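## Task

Scene 1: a plastic housing rests on the open left hand. Roll it with that hand's fingers alone until its label points upward. The housing fails the task if it contacts anything besides this hand (the wrist, the camera and the camera post count as other things) or if it comes off the hand. Neither arm nor wrist may move, and this palm must stay facing up throughout. To end, hold the hand and housing motionless with no motor of this hand overloaded or near overload (motors dead since the start are ignored), then declare completion. The hand is then flattened open automatically; the housing must not drop lower during that opening and must still be label-up.

## Robot and tools

Robot: two UR-style arms, left_arm and right_arm, each ending in a 16-motor four-digit hand (index, middle, ring, thumb). right_arm holds a right hand, left_arm a mirrored left hand. Here both arms must never move: only the fingers of the hand carrying the object act.

Frames. Poses, velocities and targets in results are in the scene frame: origin at table height between the bases, +z up, +x out over the table, left_arm on the +y side. Hand point axes (right hand): +z along straight fingers toward the tips, +y out of the palm face, +x across the palm away from the thumb; on the left hand +x points toward the thumb. A fixed mast near the wrist and the wrist camera with its post stick up on the palm side; the object must not touch them.

The row. Every motion command is a row of 48 numbers, each in [-1, 1], covering both arms together: left_arm dx, dy, dz, rx, ry, rz; then 16 left hand motor numbers; left current_limit, speed; then the same 24 for right_arm. The six pose numbers are offsets from the arm's current Hand target, along scene axes, 1.0 = 0.6 m or 180 degrees, rx ry rz forming one rotation vector. For this job keep all twelve pose numbers at 0 in every row: that re-requests the same Hand target and keeps the arm still.

Hand motor order in a row and in every hand_ list: index_mcp, index_abd, index_pip, index_dip, thumb_cmc, thumb_axl, thumb_mcp, thumb_ipl, middle_mcp, middle_abd, middle_pip, middle_dip, ring_mcp, ring_abd, ring_pip, ring_dip. Each is an absolute goal angle scaled linearly between its stops (degrees at +1 and -1; value where straight): finger _mcp (-18, +128; +0.75), _abd (-60, +60; 0.00), _pip (-29, +108; +0.58), _dip (-21, +117; +0.70). Going toward -1 curls the finger toward the palm; _abd toward -1 swings it away from the thumb. thumb_cmc (-20, +120; +0.71) toward -1 brings the thumb round in front of the palm; thumb_axl (-27, +140; +0.68) rolls it about its own line; thumb_mcp (-69, +109; +0.23) and thumb_ipl (-77, +108; +0.17) bend it. A 0 is a real goal, not 'no change': to hold a hand as it is, resend its hand_goal values plus hand_current_limit and hand_speed. The idle hand should be sent its current values each row.

current_limit: linear from 0 mA at -1 to 550 mA at +1 (floor 11 mA); also caps hinge speed; much below 0 fingers may not lift. speed: set-point rate is (speed+1)/2 of 8.5 rad/s. Start values: current_limit +0.4, speed -0.6. Settings persist.

Tools. execute_actions(actions, cameras): actions is a list of actions, each a table of up to 15 rows of 48 numbers; each row is one 1/30 s step, a short table repeats its last row to fill 15 steps (0.5 s per action). Rows within an action all count from the action's starting Hand target. An empty list returns the state and all camera images. move(target, speed, blend, stop_force, zero, blocking, cameras): straight-line arm paths to offset targets, speed in m/s (0.002 to 3.6), stop_force in N (3 to 120); not needed here since arms stay put. wait(seconds 0 to 10) lets time pass holding last commands. stop halts a running move. zoom_image(camera, region [x0,y0,x1,y1], at most 504 px each side) enlarges part of the latest image of cam_high, cam_left_wrist or cam_right_wrist (896x504). zero_wrist_force(arm) re-zeros the wrist sensor. read_manual gives licence text only. finished_scene(scene) ends the scene (1 or 2); call it only once the object is label-up and at rest, which counts as saying you are done.

Results: hand point position (m), quaternion, velocities; Hand target; hand_goal (written goals), hand_measured (actual hinge positions, same scale), hand_current_ma, hand_state per motor (moving, goal, blocked, overload), wrist force/torque, joint torques, temperatures. A motor at 495 mA or more for a net 5 s shuts down for 10 s; avoid sustained hard pressing so the finish check finds no motor near overload. A motor reading overload from the very start is permanently off and ignored.

Avoid: any arm pose offset or palm tilt; the object touching the mast, camera or wrist; flicking it off the hand or dropping it; squeezing hard. Use gentle, gradual finger curls and rolls, check images (the wrist camera of the working hand helps), and end with fingers in a pose where opening flat will not let the object sink or flip.

Each tool is called after "Emit:" as a command line: name --argument value for each argument, lists and objects as JSON in quotes; but a table of rows of numbers goes row by row, as --pt "numbers of a row", without its own name.

## Session

Emit:
execute_actions --actions '[]'

Scene clock: 0.00 s.
left_arm: end_effector_position=(+0.4867, +0.0726, +0.4218) hand_goal=(+0.754, +0.000, +0.576, +0.696, -0.104, +0.540, +0.162, +0.106, +0.754, +0.000, +0.576, +0.696, +0.754, +0.000, +0.576, +0.696) hand_measured=(+0.762, +0.000, +0.576, +0.696, -0.092, +0.542, +0.164, +0.108, +0.772, +0.000, +0.582, +0.698, +0.766, +0.000, +0.578, +0.696) hand_current_ma=(+2, +0, +0, +0, +4, +0, +0, +0, +8, +0, +1, +0, +3, +0, +0, +0) hand_state=(goal, goal, goal, goal, goal, goal, goal, goal, goal, goal, goal, goal, goal, goal, goal, goal) hand_current_limit=0.40 hand_speed=-0.60 end_effector_quat_wxyz=(+0.613, +0.599, +0.344, +0.385) | right_arm: end_effector_position=(+0.3016, -0.7095, +0.2328) hand_goal=(+0.754, +0.000, +0.576, +0.696, +0.714, +0.678, +0.226, +0.168, +0.754, +0.000, +0.576, +0.696, +0.754, +0.000, +0.576, +0.696) hand_measured=(+0.754, +0.000, +0.576, +0.696, +0.714, +0.678, +0.226, +0.168, +0.754, +0.000, +0.576, +0.696, +0.754, +0.000, +0.576, +0.696) hand_current_ma=(+0, +0, +0, +0, +0, +0, +0, +0, +0, +0, +0, +0, +0, +0, +0, +0) hand_state=(goal, goal, goal, goal, goal, goal, goal, goal, goal, goal, goal, goal, goal, goal, goal, goal) hand_current_limit=0.40 hand_speed=-0.60 end_effector_quat_wxyz=(-0.001, +0.946, -0.324, +0.003)
Joint positions: left_arm=[2.867 -1.959 -2.183 1.049 1.327 0.028] | right_arm=[-0.974 -1.747 2.054 -1.882 -1.566 1.275]
Joint velocities: within noise
Joint torques (N m): no reading
Motor temperatures (°C): left_arm=[42 30 37 38 38 47] | right_arm=[35 31 35 37 39 37]
Wrist force (N): no reading
Wrist torque (N m): no reading
Wrist force, peak (N): no reading
Hand target: left_arm +0.4867, +0.0726, +0.4218; +0.613, +0.599, +0.344, +0.385 | right_arm +0.3016, -0.7095, +0.2328; -0.001, +0.946, -0.324, +0.003

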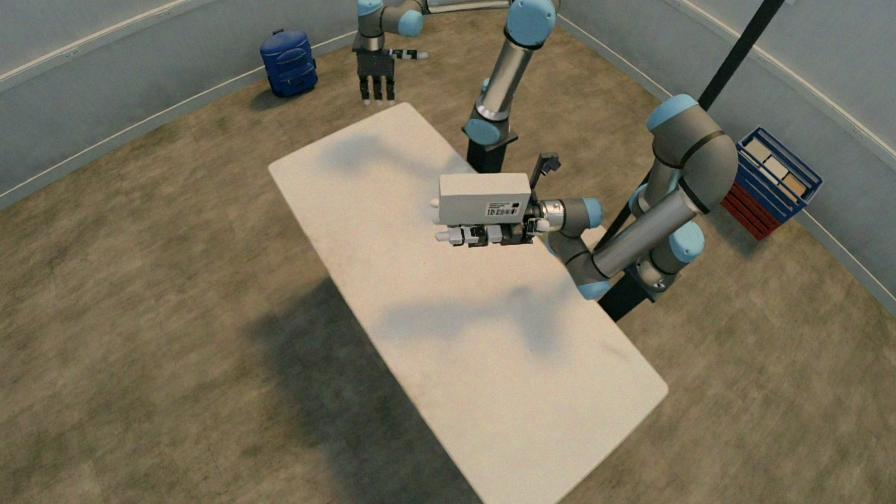

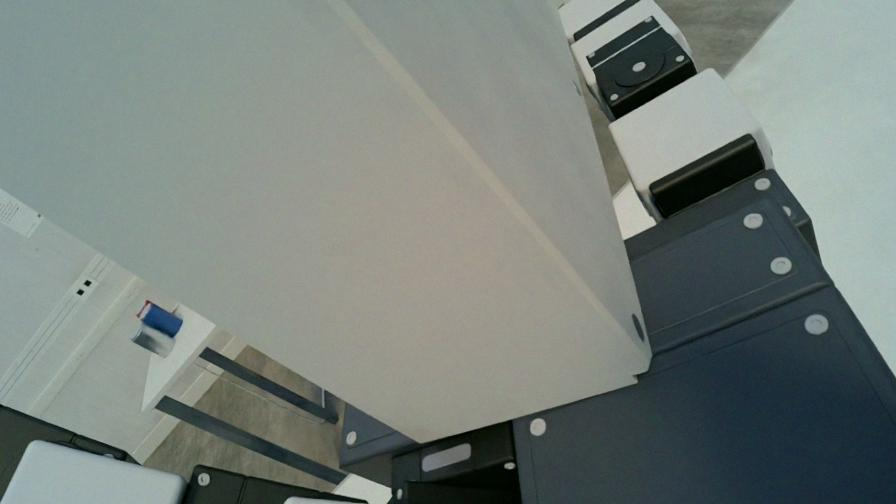

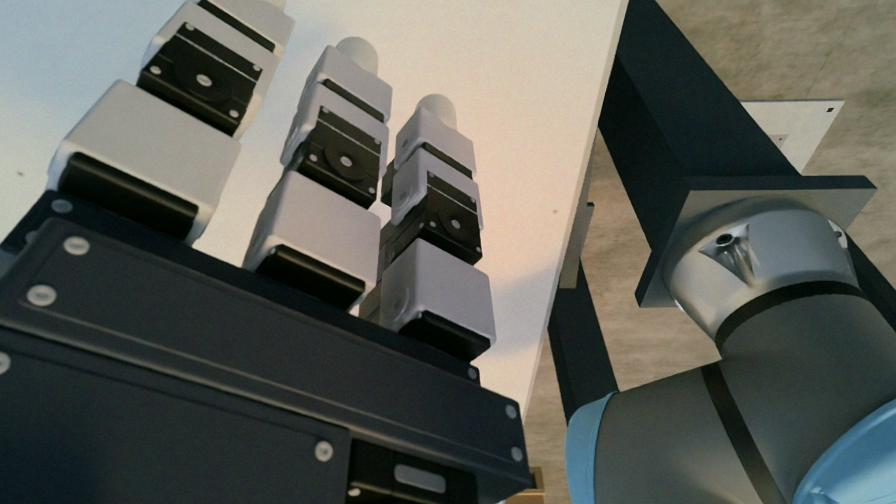

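Emit:
zoom_image --camera "cam_high" --region '[400, 130, 640, 280]'

Emit:
zoom_image --camera "cam_left_wrist" --region '[0, 0, 504, 504]'

Emit:
zoom_image --camera "cam_left_wrist" --region '[392, 0, 896, 504]'

Scaled by 2.100 from the camera's 896x504 image, which has a finer 1280x720 frame.

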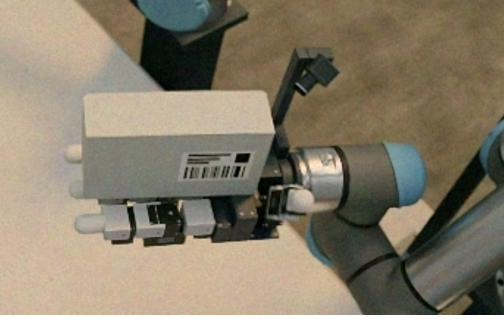

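Scaled by 1.000.

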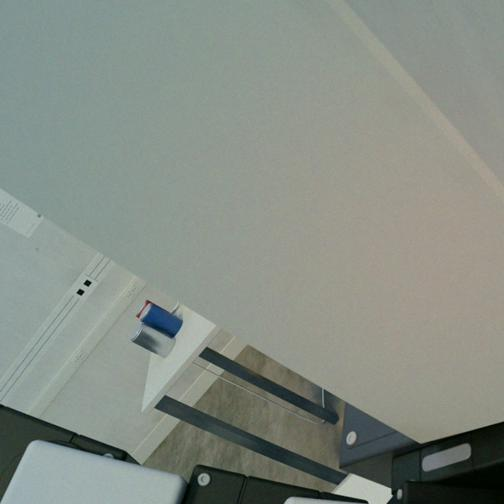

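Scaled by 1.000.

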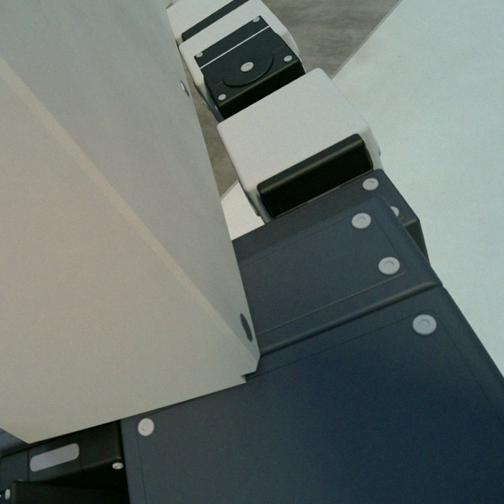

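Emit:
execute_actions --actions '[[[0,0,0,0,0,0,0.754,0,0.576,0.696,-0.104,0.54,0.162,0.106,0.754,0,0.576,0.696,0.45,0,0.576,0.696,0.4,-0.8,0,0,0,0,0,0,0.754,0,0.576,0.696,0.714,0.678,0.226,0.168,0.754,0,0.576,0.696,0.754,0,0.576,0.696,0.4,-0.6]]]'

Emit:
execute_actions --actions '[[[0,0,0,0,0,0,0.754,0.2,0.576,0.696,-0.104,0.54,0.162,0.106,0.754,0.2,0.576,0.696,0.45,0.25,0.576,0.696,0.4,-0.9,0,0,0,0,0,0,0.754,0,0.576,0.696,0.714,0.678,0.226,0.168,0.754,0,0.576,0.696,0.754,0,0.576,0.696,0.4,-0.6]]]' --cameras '["all"]'

Emit:
zoom_image --camera "cam_high" --region '[400, 130, 640, 280]'

Scene clock: 173.67 s.
left_arm: end_effector_position=(+0.4866, +0.0726, +0.4218) hand_goal=(+0.754, +0.000, +0.576, +0.696, -0.104, +0.540, +0.162, +0.106, +0.754, +0.000, +0.576, +0.696, +0.450, +0.000, +0.576, +0.696) hand_measured=(+0.762, +0.000, +0.576, +0.696, -0.092, +0.542, +0.164, +0.108, +0.772, +0.000, +0.582, +0.698, +0.500, +0.000, +0.586, +0.698) hand_current_ma=(+2, +0, +0, +0, +4, +0, +0, +0, +8, +0, +1, +0, +51, +0, +2, +0) hand_state=(goal, goal, goal, goal, goal, goal, goal, goal, goal, goal, goal, goal, blocked, goal, goal, goal) hand_current_limit=0.40 hand_speed=-0.80 end_effector_quat_wxyz=(+0.613, +0.599, +0.344, +0.385) | right_arm: end_effector_position=(+0.3016, -0.7095, +0.2328) hand_goal=(+0.754, +0.000, +0.576, +0.696, +0.714, +0.678, +0.226, +0.168, +0.754, +0.000, +0.576, +0.696, +0.754, +0.000, +0.576, +0.696) hand_measured=(+0.754, +0.000, +0.576, +0.696, +0.714, +0.678, +0.224, +0.168, +0.754, +0.000, +0.576, +0.696, +0.754, +0.000, +0.576, +0.696) hand_current_ma=(-2, +0, +2, +0, +1, -2, -10, -1, -2, +0, +2, +0, -2, +0, +2, +0) hand_state=(goal, goal, goal, goal, goal, goal, goal, goal, goal, goal, goal, goal, goal, goal, goal, goal) hand_current_limit=0.40 hand_speed=-0.60 end_effector_quat_wxyz=(-0.001, +0.946, -0.324, +0.003)
Joint positions: left_arm=[2.867 -1.959 -2.183 1.049 1.327 0.028] | right_arm=[-0.974 -1.747 2.054 -1.882 -1.566 1.275]
Joint torques (N m): left_arm=[13.3 24.07 3.83 4.17 0.5 0.82] | right_arm=[0.16 -22.34 -28.65 -4.29 0.87 0.75]
Wrist force (N): left_arm=[0.0 0.1 -0.3] | right_arm=[-0.2 0.1 -0.1]
Wrist torque (N m): left_arm=[0.01 0.01 -0.02] | right_arm=[0.02 0.03 -0.02]
Wrist force, peak (N): left_arm=[-0.5 -0.1 -0.2] | right_arm=[-0.3 -0.3 -0.4]
Hand target: left_arm +0.4867, +0.0726, +0.4218; +0.613, +0.599, +0.344, +0.385 | right_arm +0.3016, -0.7095, +0.2328; -0.001, +0.946, -0.324, +0.003
Off the commanded pose: left_arm 0.000 m, 0 deg | right_arm 0.000 m, 0 deg.

Scene clock: 174.53 s.
left_arm: end_effector_position=(+0.4866, +0.0726, +0.4218) hand_goal=(+0.754, +0.200, +0.576, +0.696, -0.104, +0.540, +0.162, +0.106, +0.754, +0.200, +0.576, +0.696, +0.450, +0.250, +0.576, +0.696) hand_measured=(+0.762, +0.196, +0.576, +0.696, -0.092, +0.542, +0.164, +0.108, +0.772, +0.196, +0.582, +0.698, +0.500, +0.238, +0.586, +0.698) hand_current_ma=(+2, +0, +0, +0, +4, +0, +0, +0, +8, +0, +1, +0, +51, -2, +2, +0) hand_state=(goal, goal, goal, goal, goal, goal, goal, goal, goal, goal, goal, goal, blocked, goal, goal, goal) hand_current_limit=0.40 hand_speed=-0.90 end_effector_quat_wxyz=(+0.613, +0.599, +0.344, +0.385) | right_arm: end_effector_position=(+0.3016, -0.7095, +0.2328) hand_goal=(+0.754, +0.000, +0.576, +0.696, +0.714, +0.678, +0.226, +0.168, +0.754, +0.000, +0.576, +0.696, +0.754, +0.000, +0.576, +0.696) hand_measured=(+0.754, +0.000, +0.576, +0.696, +0.714, +0.678, +0.224, +0.168, +0.754, +0.000, +0.576, +0.696, +0.754, +0.000, +0.576, +0.696) hand_current_ma=(-2, +0, +2, +0, +1, -2, -10, -1, -2, +0, +2, +0, -2, +0, +2, +0) hand_state=(goal, goal, goal, goal, goal, goal, goal, goal, goal, goal, goal, goal, goal, goal, goal, goal) hand_current_limit=0.40 hand_speed=-0.60 end_effector_quat_wxyz=(-0.001, +0.946, -0.324, +0.003)
Joint positions: left_arm=[2.867 -1.959 -2.183 1.049 1.327 0.028] | right_arm=[-0.974 -1.747 2.054 -1.882 -1.566 1.275]
Joint torques (N m): left_arm=[13.75 24.47 3.43 3.56 0.43 0.84] | right_arm=[0.66 -22.9 -28.46 -4.19 0.84 0.89]
Wrist force (N): left_arm=[-0.1 0.0 -0.2] | right_arm=[0.0 0.0 -0.1]
Wrist torque (N m): left_arm=[-0.01 0.02 -0.06] | right_arm=[0.01 0.01 0.00]
Wrist force, peak (N): left_arm=[-0.1 0.3 -0.3] | right_arm=[-0.3 0.0 -0.1]
Hand target: left_arm +0.4867, +0.0726, +0.4218; +0.613, +0.599, +0.344, +0.385 | right_arm +0.3016, -0.7095, +0.2328; -0.001, +0.946, -0.324, +0.003
Off the commanded pose: left_arm 0.000 m, 0 deg | right_arm 0.000 m, 0 deg.

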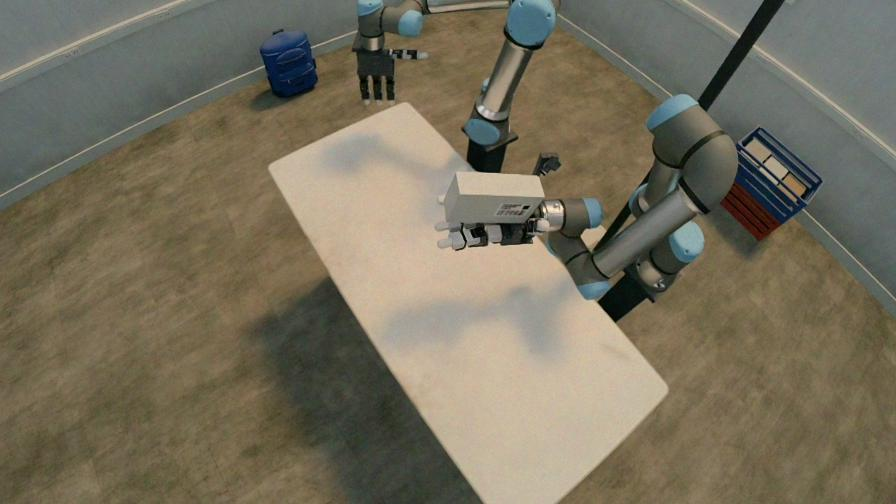

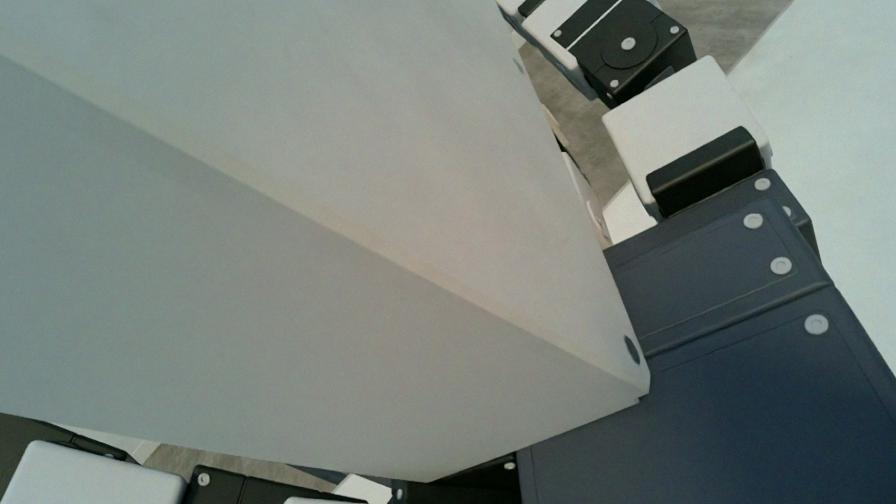

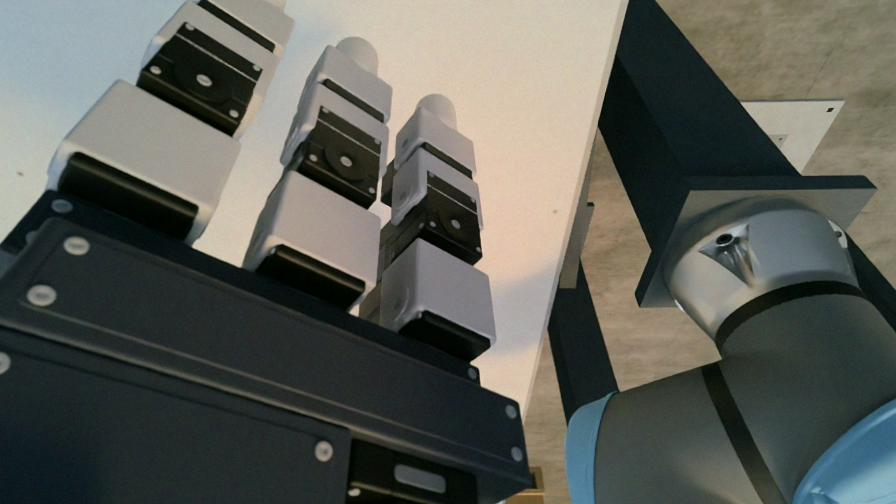

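Scaled by 2.100 from the camera's 896x504 image, which has a finer 1280x720 frame.

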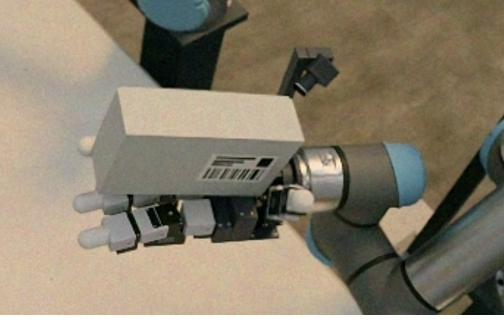

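Emit:
zoom_image --camera "cam_high" --region '[425, 160, 565, 260]'

Emit:
zoom_image --camera "cam_left_wrist" --region '[460, 0, 760, 300]'

Scaled by 3.600 from the camera's 896x504 image, which has a finer 1280x720 frame.

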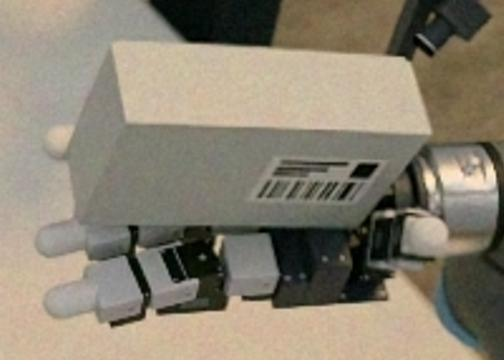

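Scaled by 1.680 from the camera's 896x504 image, which has a finer 1280x720 frame.

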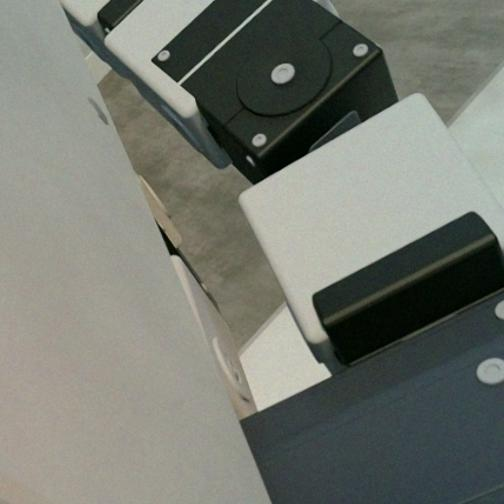

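Emit:
execute_actions --actions '[[[0,0,0,0,0,0,0.754,0.2,0.576,0.696,-0.104,0.54,0.162,0.106,0.754,0.2,0.576,0.696,0.754,0.25,0.576,0.696,0.4,-0.88,0,0,0,0,0,0,0.754,0,0.576,0.696,0.714,0.678,0.226,0.168,0.754,0,0.576,0.696,0.754,0,0.576,0.696,0.4,-0.6]]]' --cameras '["all"]'

Emit:
zoom_image --camera "cam_high" --region '[425, 160, 565, 260]'

Scene clock: 233.77 s.
left_arm: end_effector_position=(+0.4867, +0.0726, +0.4218) hand_goal=(+0.754, +0.200, +0.576, +0.696, -0.104, +0.540, +0.162, +0.106, +0.754, +0.200, +0.576, +0.696, +0.754, +0.250, +0.576, +0.696) hand_measured=(+0.762, +0.196, +0.576, +0.696, -0.092, +0.542, +0.164, +0.108, +0.774, +0.196, +0.584, +0.698, +0.764, +0.250, +0.584, +0.698) hand_current_ma=(+2, +0, +0, +0, +4, +0, +0, +0, +9, +0, +1, +0, +3, +0, +2, +0) hand_state=(goal, goal, goal, goal, goal, goal, goal, goal, blocked, goal, goal, goal, goal, goal, goal, goal) hand_current_limit=0.40 hand_speed=-0.88 end_effector_quat_wxyz=(+0.613, +0.599, +0.344, +0.385) | right_arm: end_effector_position=(+0.3016, -0.7095, +0.2328) hand_goal=(+0.754, +0.000, +0.576, +0.696, +0.714, +0.678, +0.226, +0.168, +0.754, +0.000, +0.576, +0.696, +0.754, +0.000, +0.576, +0.696) hand_measured=(+0.754, +0.000, +0.576, +0.696, +0.714, +0.678, +0.224, +0.168, +0.754, +0.000, +0.576, +0.696, +0.754, +0.000, +0.576, +0.696) hand_current_ma=(-2, +0, +2, +0, +1, -2, -10, -1, -2, +0, +2, +0, -2, +0, +2, +0) hand_state=(goal, goal, goal, goal, goal, goal, goal, goal, goal, goal, goal, goal, goal, goal, goal, goal) hand_current_limit=0.40 hand_speed=-0.60 end_effector_quat_wxyz=(-0.001, +0.946, -0.324, +0.003)
Joint positions: left_arm=[2.867 -1.959 -2.183 1.049 1.327 0.028] | right_arm=[-0.974 -1.747 2.054 -1.882 -1.566 1.275]
Joint torques (N m): left_arm=[13.98 23.77 3.67 0.83 0.12 1.02] | right_arm=[0.41 -25.21 -29.15 -4.18 1.04 1.02]
Wrist force (N): left_arm=[-0.2 0.1 -0.1] | right_arm=[0.0 0.0 -0.1]
Wrist torque (N m): left_arm=[0.01 0.03 -0.06] | right_arm=[0.01 0.00 0.00]
Wrist force, peak (N): left_arm=[-0.5 0.0 -0.2] | right_arm=[-0.5 0.0 -0.2]
Hand target: left_arm +0.4867, +0.0726, +0.4218; +0.613, +0.599, +0.344, +0.385 | right_arm +0.3016, -0.7095, +0.2328; -0.001, +0.946, -0.324, +0.003
Off the commanded pose: left_arm 0.000 m, 0 deg | right_arm 0.000 m, 0 deg.

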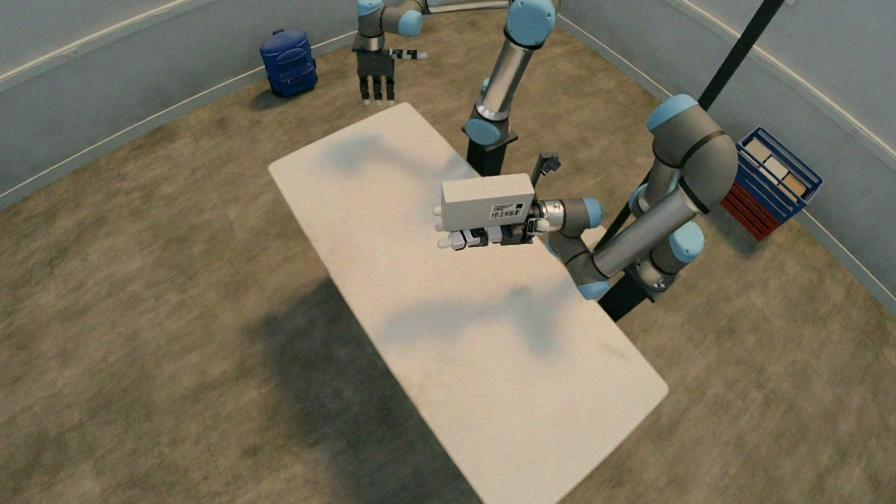

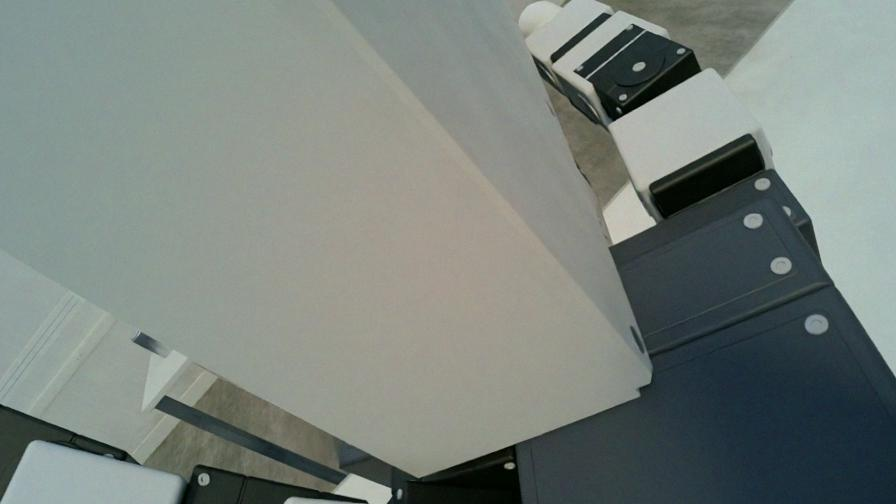

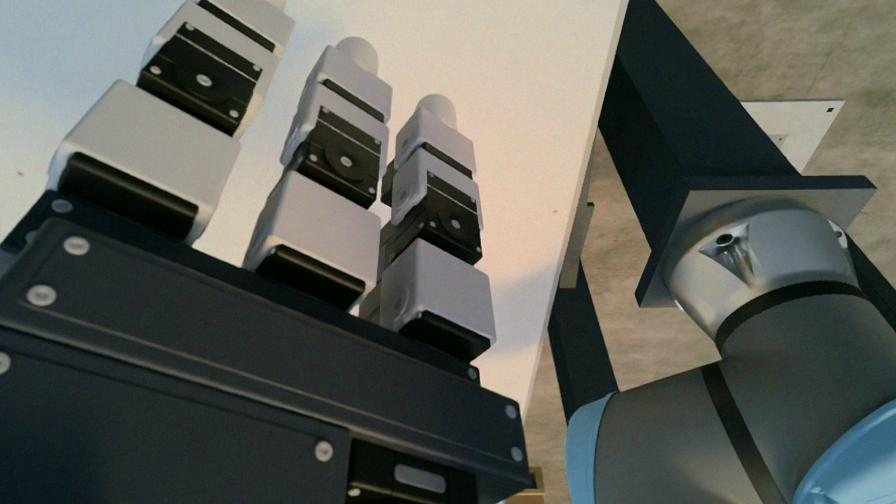

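Scaled by 3.600 from the camera's 896x504 image, which has a finer 1280x720 frame.

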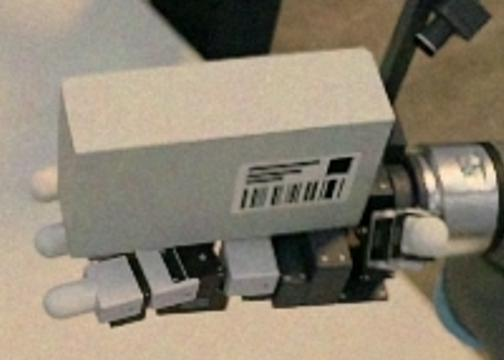

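Emit:
execute_actions --actions '[[[0,0,0,0,0,0,0.754,0.65,0.576,0.696,-0.104,0.54,0.162,0.106,0.754,0.2,0.576,0.696,0.754,0.2,0.576,0.696,0.4,-0.9,0,0,0,0,0,0,0.754,0,0.576,0.696,0.714,0.678,0.226,0.168,0.754,0,0.576,0.696,0.754,0,0.576,0.696,0.4,-0.6]],[[0,0,0,0,0,0,0.754,0.65,0.576,0.696,-0.104,0.54,0.162,0.106,0.754,0.2,0.576,0.696,0.754,0.2,0.576,0.696,0.4,-0.9,0,0,0,0,0,0,0.754,0,0.576,0.696,0.714,0.678,0.226,0.168,0.754,0,0.576,0.696,0.754,0,0.576,0.696,0.4,-0.6]],[[0,0,0,0,0,0,0.754,0.65,0.576,0.696,-0.104,0.54,0.162,0.106,0.754,0.2,0.576,0.696,0.87,0.2,0.576,0.696,0.4,-0.8,0,0,0,0,0,0,0.754,0,0.576,0.696,0.714,0.678,0.226,0.168,0.754,0,0.576,0.696,0.754,0,0.576,0.696,0.4,-0.6]],[[0,0,0,0,0,0,0.754,0.65,0.576,0.696,-0.104,0.54,0.162,0.106,0.754,0.2,0.576,0.696,0.87,-0.25,0.576,0.696,0.4,-0.7,0,0,0,0,0,0,0.754,0,0.576,0.696,0.714,0.678,0.226,0.168,0.754,0,0.576,0.696,0.754,0,0.576,0.696,0.4,-0.6]],[[0,0,0,0,0,0,0.754,0.65,0.576,0.696,-0.104,0.54,0.162,0.106,0.754,0.2,0.576,0.696,0.73,-0.25,0.576,0.696,0.4,-0.8,0,0,0,0,0,0,0.754,0,0.576,0.696,0.714,0.678,0.226,0.168,0.754,0,0.576,0.696,0.754,0,0.576,0.696,0.4,-0.6]]]' --cameras '["cam_high","cam_left_wrist"]'

Emit:
zoom_image --camera "cam_high" --region '[425, 160, 565, 260]'

Scene clock: 275.93 s.
left_arm: end_effector_position=(+0.4867, +0.0726, +0.4218) hand_goal=(+0.754, +0.650, +0.576, +0.696, -0.104, +0.540, +0.162, +0.106, +0.754, +0.200, +0.576, +0.696, +0.730, -0.250, +0.576, +0.696) hand_measured=(+0.762, +0.648, +0.576, +0.696, -0.092, +0.542, +0.164, +0.108, +0.774, +0.196, +0.584, +0.698, +0.754, -0.246, +0.584, +0.698) hand_current_ma=(+2, +0, +0, +0, +4, +0, +0, +0, +9, +0, +1, +0, +12, +0, +1, +0) hand_state=(goal, goal, goal, goal, goal, goal, goal, goal, blocked, goal, goal, goal, blocked, goal, goal, goal) hand_current_limit=0.40 hand_speed=-0.80 end_effector_quat_wxyz=(+0.613, +0.599, +0.344, +0.385) | right_arm: end_effector_position=(+0.3016, -0.7095, +0.2328) hand_goal=(+0.754, +0.000, +0.576, +0.696, +0.714, +0.678, +0.226, +0.168, +0.754, +0.000, +0.576, +0.696, +0.754, +0.000, +0.576, +0.696) hand_measured=(+0.754, +0.000, +0.576, +0.696, +0.714, +0.678, +0.224, +0.168, +0.754, +0.000, +0.576, +0.696, +0.754, +0.000, +0.576, +0.696) hand_current_ma=(-2, +0, +2, +0, +1, -2, -10, -1, -2, +0, +2, +0, -2, +0, +2, +0) hand_state=(goal, goal, goal, goal, goal, goal, goal, goal, goal, goal, goal, goal, goal, goal, goal, goal) hand_current_limit=0.40 hand_speed=-0.60 end_effector_quat_wxyz=(-0.001, +0.946, -0.324, +0.003)
Joint positions: left_arm=[2.867 -1.959 -2.183 1.049 1.327 0.028] | right_arm=[-0.974 -1.747 2.054 -1.882 -1.566 1.275]
Joint torques (N m): left_arm=[10.38 24.59 3.49 0.9 -0.06 0.89] | right_arm=[0.77 -27.46 -29.98 -4.2 1.21 1.18]
Wrist force (N): left_arm=[0.1 0.0 -0.1] | right_arm=[-0.1 0.0 0.1]
Wrist torque (N m): left_arm=[0.00 0.00 -0.04] | right_arm=[-0.01 0.02 -0.01]
Wrist force, peak (N): left_arm=[-0.2 0.1 -0.5] | right_arm=[-0.3 -0.3 -0.3]
Hand target: left_arm +0.4867, +0.0726, +0.4218; +0.613, +0.599, +0.344, +0.385 | right_arm +0.3016, -0.7095, +0.2328; -0.001, +0.946, -0.324, +0.003
Off the commanded pose: left_arm 0.000 m, 0 deg | right_arm 0.000 m, 0 deg.
Images, in order (width x height): cam_high 896x504, cam_left_wrist 896x504.

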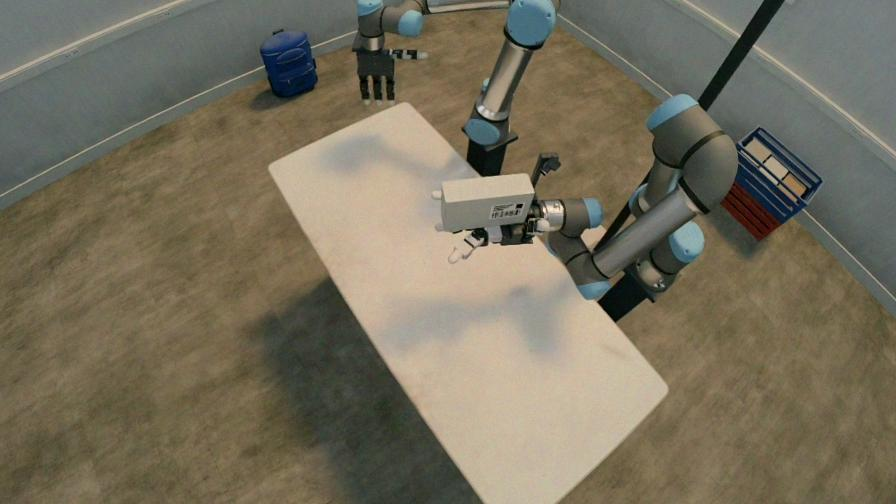

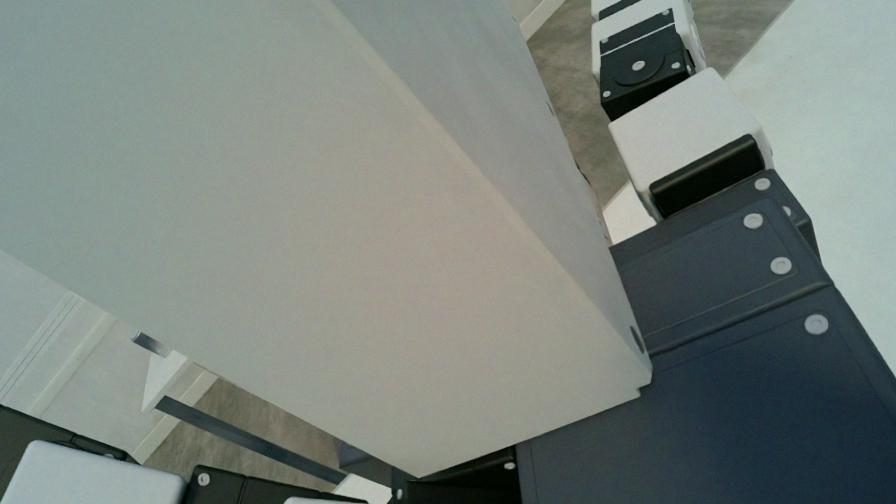

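Scaled by 3.600 from the camera's 896x504 image, which has a finer 1280x720 frame.

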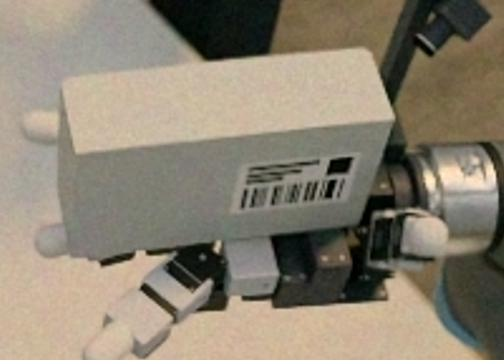

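Emit:
execute_actions --actions '[[[0,0,0,0,0,0,0.754,0.65,0.576,0.696,-0.104,0.54,0.162,0.106,0.754,0.2,0.576,0.696,0.38,-0.25,0.576,0.696,0.4,-0.8,0,0,0,0,0,0,0.754,0,0.576,0.696,0.714,0.678,0.226,0.168,0.754,0,0.576,0.696,0.754,0,0.576,0.696,0.4,-0.6]],[[0,0,0,0,0,0,0.754,0.75,0.576,0.696,-0.104,0.54,0.162,0.106,0.754,0.2,0.576,0.696,0.38,0.05,0.576,0.696,0.4,-0.8,0,0,0,0,0,0,0.754,0,0.576,0.696,0.714,0.678,0.226,0.168,0.754,0,0.576,0.696,0.754,0,0.576,0.696,0.4,-0.6]],[[0,0,0,0,0,0,0.754,0.75,0.576,0.696,-0.104,0.54,0.162,0.106,0.754,0.25,0.576,0.696,0.38,0.25,0.576,0.696,0.4,-0.9,0,0,0,0,0,0,0.754,0,0.576,0.696,0.714,0.678,0.226,0.168,0.754,0,0.576,0.696,0.754,0,0.576,0.696,0.4,-0.6]],[[0,0,0,0,0,0,0.754,0.75,0.576,0.696,-0.104,0.54,0.162,0.106,0.754,0.35,0.576,0.696,0.38,0.4,0.576,0.696,0.4,-0.9,0,0,0,0,0,0,0.754,0,0.576,0.696,0.714,0.678,0.226,0.168,0.754,0,0.576,0.696,0.754,0,0.576,0.696,0.4,-0.6]]]' --cameras '["cam_high","cam_left_wrist"]'

Emit:
zoom_image --camera "cam_high" --region '[425, 160, 565, 260]'

Scene clock: 307.03 s.
left_arm: end_effector_position=(+0.4867, +0.0726, +0.4218) hand_goal=(+0.754, +0.750, +0.576, +0.696, -0.104, +0.540, +0.162, +0.106, +0.754, +0.350, +0.576, +0.696, +0.380, +0.400, +0.576, +0.696) hand_measured=(+0.762, +0.748, +0.576, +0.696, -0.092, +0.542, +0.164, +0.108, +0.774, +0.352, +0.584, +0.698, +0.402, +0.380, +0.584, +0.698) hand_current_ma=(+2, +0, +0, +0, +4, +0, +0, +0, +10, +0, +2, +0, +11, -7, +1, +0) hand_state=(goal, goal, goal, goal, goal, goal, goal, goal, blocked, goal, goal, goal, blocked, blocked, goal, goal) hand_current_limit=0.40 hand_speed=-0.90 end_effector_quat_wxyz=(+0.613, +0.599, +0.344, +0.385) | right_arm: end_effector_position=(+0.3016, -0.7095, +0.2328) hand_goal=(+0.754, +0.000, +0.576, +0.696, +0.714, +0.678, +0.226, +0.168, +0.754, +0.000, +0.576, +0.696, +0.754, +0.000, +0.576, +0.696) hand_measured=(+0.754, +0.000, +0.576, +0.696, +0.714, +0.678, +0.224, +0.168, +0.754, +0.000, +0.576, +0.696, +0.754, +0.000, +0.576, +0.696) hand_current_ma=(-2, +0, +2, +0, +1, -2, -10, -1, -2, +0, +2, +0, -2, +0, +2, +0) hand_state=(goal, goal, goal, goal, goal, goal, goal, goal, goal, goal, goal, goal, goal, goal, goal, goal) hand_current_limit=0.40 hand_speed=-0.60 end_effector_quat_wxyz=(-0.001, +0.946, -0.324, +0.003)
Joint positions: left_arm=[2.867 -1.959 -2.183 1.049 1.327 0.028] | right_arm=[-0.974 -1.747 2.054 -1.882 -1.566 1.275]
Joint torques (N m): left_arm=[8.51 25.15 3.88 0.83 -0.19 0.86] | right_arm=[0.2 -26.1 -28.96 -4.12 1.26 1.39]
Wrist force (N): left_arm=[-0.2 0.0 -0.2] | right_arm=[-0.2 0.0 -0.1]
Wrist torque (N m): left_arm=[0.00 0.03 -0.08] | right_arm=[0.00 0.03 -0.02]
Wrist force, peak (N): left_arm=[-0.3 0.1 -0.4] | right_arm=[-0.4 0.0 -0.3]
Hand target: left_arm +0.4867, +0.0726, +0.4218; +0.613, +0.599, +0.344, +0.385 | right_arm +0.3016, -0.7095, +0.2328; -0.001, +0.946, -0.324, +0.003
Off the commanded pose: left_arm 0.000 m, 0 deg | right_arm 0.000 m, 0 deg.
Images, in order (width x height): cam_high 896x504, cam_left_wrist 896x504.

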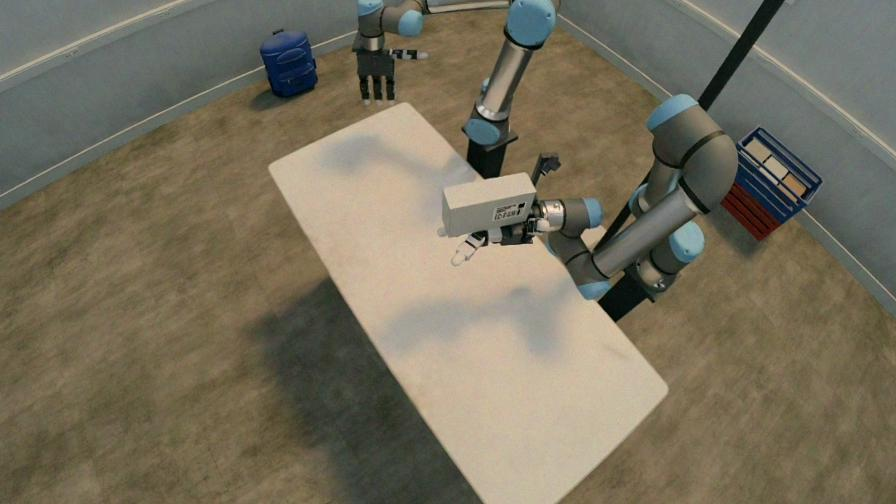

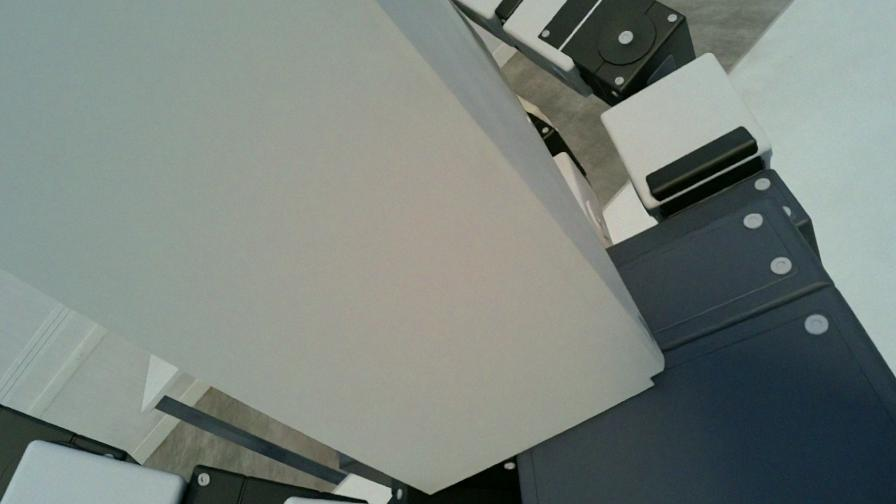

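Scaled by 3.600 from the camera's 896x504 image, which has a finer 1280x720 frame.

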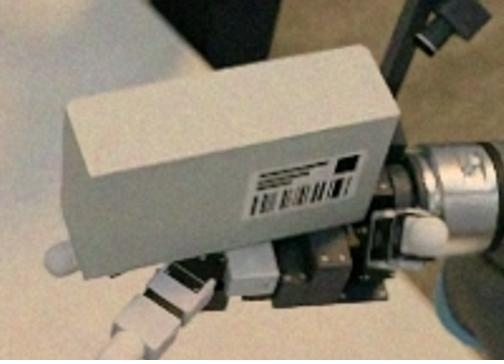

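Emit:
execute_actions --actions '[[[0,0,0,0,0,0,0.754,0.8,0.576,0.696,-0.104,0.54,0.162,0.106,0.754,0.42,0.576,0.696,0.38,0.6,0.576,0.696,0.4,-0.9,0,0,0,0,0,0,0.754,0,0.576,0.696,0.714,0.678,0.226,0.168,0.754,0,0.576,0.696,0.754,0,0.576,0.696,0.4,-0.6]],[[0,0,0,0,0,0,0.754,0.8,0.576,0.696,-0.104,0.54,0.162,0.106,0.754,0.5,0.576,0.696,0.38,0.75,0.576,0.696,0.4,-0.9,0,0,0,0,0,0,0.754,0,0.576,0.696,0.714,0.678,0.226,0.168,0.754,0,0.576,0.696,0.754,0,0.576,0.696,0.4,-0.6]]]' --cameras '["cam_high","cam_left_wrist"]'

Emit:
zoom_image --camera "cam_high" --region '[425, 160, 565, 260]'

Scene clock: 315.00 s.
left_arm: end_effector_position=(+0.4867, +0.0726, +0.4218) hand_goal=(+0.754, +0.800, +0.576, +0.696, -0.104, +0.540, +0.162, +0.106, +0.754, +0.500, +0.576, +0.696, +0.380, +0.750, +0.576, +0.696) hand_measured=(+0.766, +0.798, +0.578, +0.696, -0.092, +0.542, +0.164, +0.108, +0.774, +0.502, +0.584, +0.698, +0.402, +0.724, +0.584, +0.698) hand_current_ma=(+4, +0, +0, +0, +4, +0, +0, +0, +10, +0, +2, +0, +11, -11, +1, +0) hand_state=(goal, goal, goal, goal, goal, goal, goal, goal, blocked, goal, goal, goal, blocked, blocked, goal, goal) hand_current_limit=0.40 hand_speed=-0.90 end_effector_quat_wxyz=(+0.613, +0.599, +0.344, +0.385) | right_arm: end_effector_position=(+0.3016, -0.7095, +0.2328) hand_goal=(+0.754, +0.000, +0.576, +0.696, +0.714, +0.678, +0.226, +0.168, +0.754, +0.000, +0.576, +0.696, +0.754, +0.000, +0.576, +0.696) hand_measured=(+0.754, +0.000, +0.576, +0.696, +0.714, +0.678, +0.224, +0.168, +0.754, +0.000, +0.576, +0.696, +0.754, +0.000, +0.576, +0.696) hand_current_ma=(-2, +0, +2, +0, +1, -2, -10, -1, -2, +0, +2, +0, -2, +0, +2, +0) hand_state=(goal, goal, goal, goal, goal, goal, goal, goal, goal, goal, goal, goal, goal, goal, goal, goal) hand_current_limit=0.40 hand_speed=-0.60 end_effector_quat_wxyz=(-0.001, +0.946, -0.324, +0.003)
Joint positions: left_arm=[2.867 -1.959 -2.183 1.049 1.327 0.028] | right_arm=[-0.974 -1.747 2.054 -1.882 -1.566 1.275]
Joint torques (N m): left_arm=[8.45 25.21 4.9 0.9 -0.18 0.95] | right_arm=[-0.03 -26.08 -29.28 -4.16 1.33 1.17]
Wrist force (N): left_arm=[0.0 0.3 -0.1] | right_arm=[-0.2 -0.1 -0.1]
Wrist torque (N m): left_arm=[0.01 0.02 -0.11] | right_arm=[0.00 0.02 -0.02]
Wrist force, peak (N): left_arm=[-0.3 0.0 -0.4] | right_arm=[-0.3 0.2 -0.1]
Hand target: left_arm +0.4867, +0.0726, +0.4218; +0.613, +0.599, +0.344, +0.385 | right_arm +0.3016, -0.7095, +0.2328; -0.001, +0.946, -0.324, +0.003
Off the commanded pose: left_arm 0.000 m, 0 deg | right_arm 0.000 m, 0 deg.
Images, in order (width x height): cam_high 896x504, cam_left_wrist 896x504.

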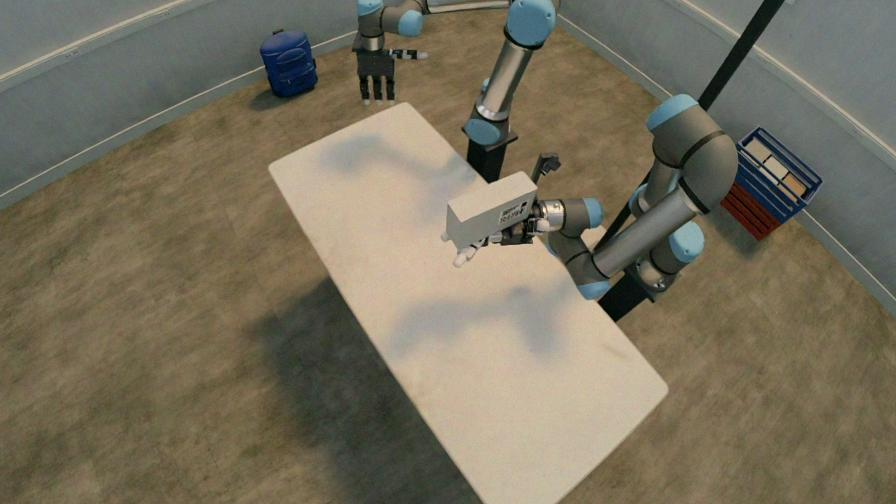

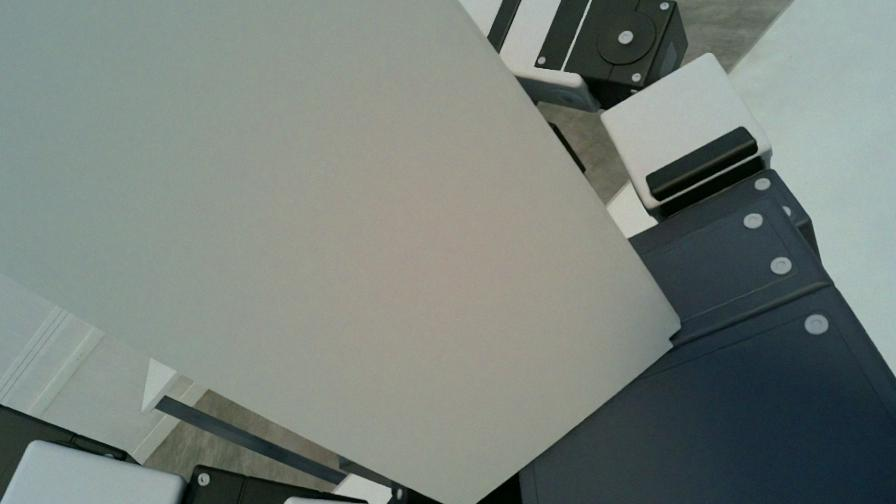

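Scaled by 3.600 from the camera's 896x504 image, which has a finer 1280x720 frame.

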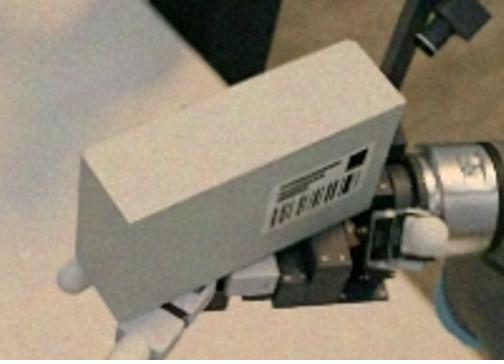

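Emit:
execute_actions --actions '[[[0,0,0,0,0,0,0.754,0.8,0.576,0.696,-0.104,0.68,-0.1,-0.17,0.754,0.5,0.576,0.696,0.38,0.1,0.576,0.696,0.4,-0.75,0,0,0,0,0,0,0.754,0,0.576,0.696,0.714,0.678,0.226,0.168,0.754,0,0.576,0.696,0.754,0,0.576,0.696,0.4,-0.6]],[[0,0,0,0,0,0,0.754,0.8,0.576,0.696,-0.104,0.68,-0.1,-0.17,0.754,0.5,0.576,0.696,0.3,0.1,0.576,0.696,0.4,-0.75,0,0,0,0,0,0,0.754,0,0.576,0.696,0.714,0.678,0.226,0.168,0.754,0,0.576,0.696,0.754,0,0.576,0.696,0.4,-0.6]],[[0,0,0,0,0,0,0.754,0.8,0.576,0.696,-0.104,0.68,-0.1,-0.17,0.85,0.5,0.576,0.696,0.2,0.1,0.576,0.696,0.4,-0.85,0,0,0,0,0,0,0.754,0,0.576,0.696,0.714,0.678,0.226,0.168,0.754,0,0.576,0.696,0.754,0,0.576,0.696,0.4,-0.6]],[[0,0,0,0,0,0,0.754,0.8,0.576,0.696,-0.104,0.68,-0.1,-0.17,0.85,0.25,0.576,0.696,0.2,0.1,0.576,0.696,0.4,-0.8,0,0,0,0,0,0,0.754,0,0.576,0.696,0.714,0.678,0.226,0.168,0.754,0,0.576,0.696,0.754,0,0.576,0.696,0.4,-0.6]],[[0,0,0,0,0,0,0.754,0.8,0.576,0.696,-0.104,0.68,-0.1,-0.17,0.75,0.25,0.576,0.696,0.2,0.1,0.576,0.696,0.4,-0.88,0,0,0,0,0,0,0.754,0,0.576,0.696,0.714,0.678,0.226,0.168,0.754,0,0.576,0.696,0.754,0,0.576,0.696,0.4,-0.6]]]' --cameras '["cam_high","cam_left_wrist"]'

Emit:
zoom_image --camera "cam_high" --region '[425, 160, 565, 260]'

Scene clock: 386.83 s.
left_arm: end_effector_position=(+0.4867, +0.0726, +0.4218) hand_goal=(+0.754, +0.800, +0.576, +0.696, -0.104, +0.680, -0.100, -0.170, +0.750, +0.250, +0.576, +0.696, +0.200, +0.100, +0.576, +0.696) hand_measured=(+0.774, +0.798, +0.582, +0.696, -0.092, +0.680, -0.100, -0.168, +0.776, +0.252, +0.584, +0.698, +0.220, +0.104, +0.584, +0.698) hand_current_ma=(+10, +0, +1, +0, +4, +0, +0, +0, +15, +0, +1, +0, +10, +0, +1, +0) hand_state=(blocked, goal, goal, goal, goal, goal, goal, goal, blocked, goal, goal, goal, blocked, goal, goal, goal) hand_current_limit=0.40 hand_speed=-0.88 end_effector_quat_wxyz=(+0.613, +0.599, +0.344, +0.385) | right_arm: end_effector_position=(+0.3016, -0.7095, +0.2328) hand_goal=(+0.754, +0.000, +0.576, +0.696, +0.714, +0.678, +0.226, +0.168, +0.754, +0.000, +0.576, +0.696, +0.754, +0.000, +0.576, +0.696) hand_measured=(+0.754, +0.000, +0.576, +0.696, +0.714, +0.678, +0.224, +0.168, +0.754, +0.000, +0.576, +0.696, +0.754, +0.000, +0.576, +0.696) hand_current_ma=(-2, +0, +2, +0, +1, -2, -10, -1, -2, +0, +2, +0, -2, +0, +2, +0) hand_state=(goal, goal, goal, goal, goal, goal, goal, goal, goal, goal, goal, goal, goal, goal, goal, goal) hand_current_limit=0.40 hand_speed=-0.60 end_effector_quat_wxyz=(-0.001, +0.946, -0.324, +0.003)
Joint positions: left_arm=[2.867 -1.959 -2.183 1.049 1.327 0.028] | right_arm=[-0.974 -1.747 2.054 -1.882 -1.566 1.275]
Joint torques (N m): left_arm=[3.67 27.91 5.5 1.15 0.21 0.57] | right_arm=[0.41 -26.48 -30.11 -4.22 1.36 1.44]
Wrist force (N): left_arm=[-0.1 0.0 -0.3] | right_arm=[-0.2 0.1 -0.1]
Wrist torque (N m): left_arm=[0.01 0.03 -0.09] | right_arm=[0.01 0.03 -0.02]
Wrist force, peak (N): left_arm=[-0.3 0.1 -0.5] | right_arm=[-0.4 0.2 0.1]
Hand target: left_arm +0.4867, +0.0726, +0.4218; +0.613, +0.599, +0.344, +0.385 | right_arm +0.3016, -0.7095, +0.2328; -0.001, +0.946, -0.324, +0.003
Off the commanded pose: left_arm 0.000 m, 0 deg | right_arm 0.000 m, 0 deg.
Images, in order (width x height): cam_high 896x504, cam_left_wrist 896x504.

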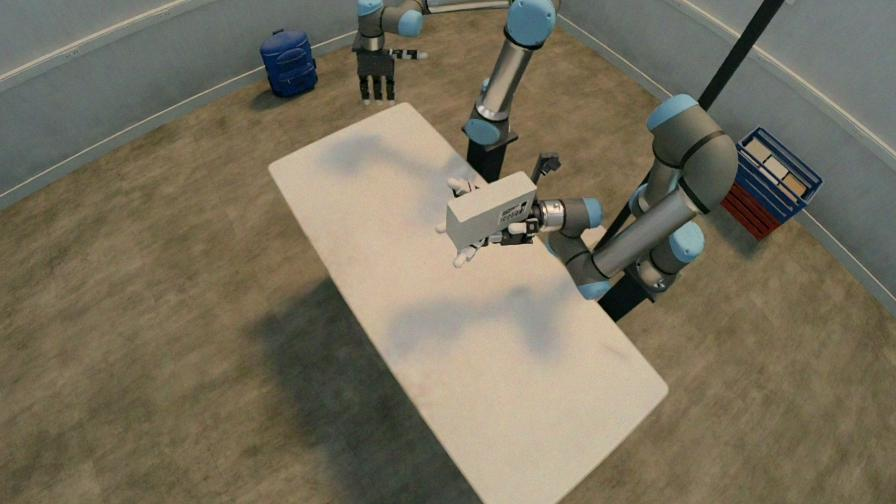

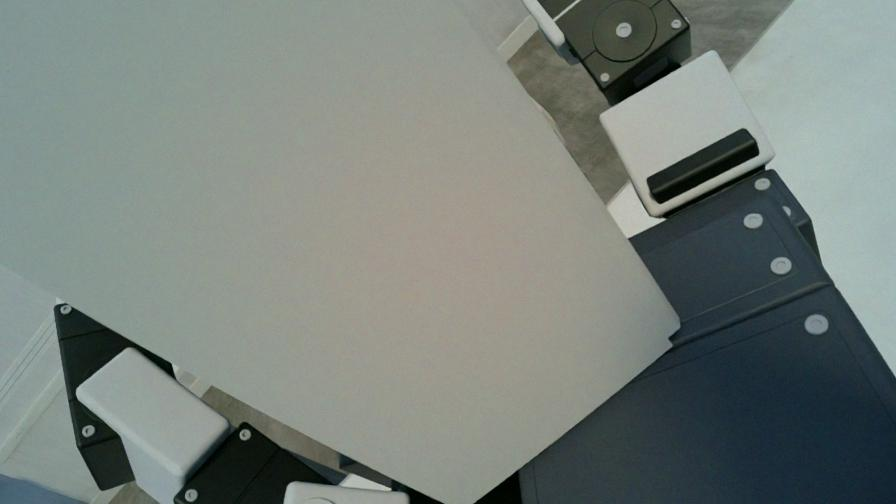

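Scaled by 3.600 from the camera's 896x504 image, which has a finer 1280x720 frame.

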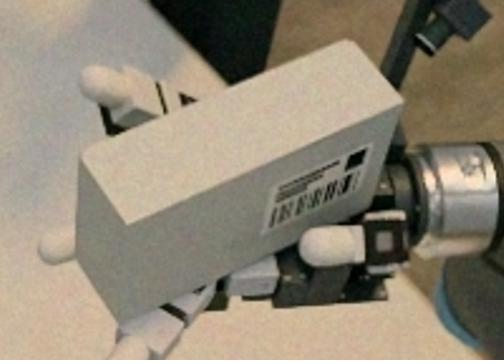

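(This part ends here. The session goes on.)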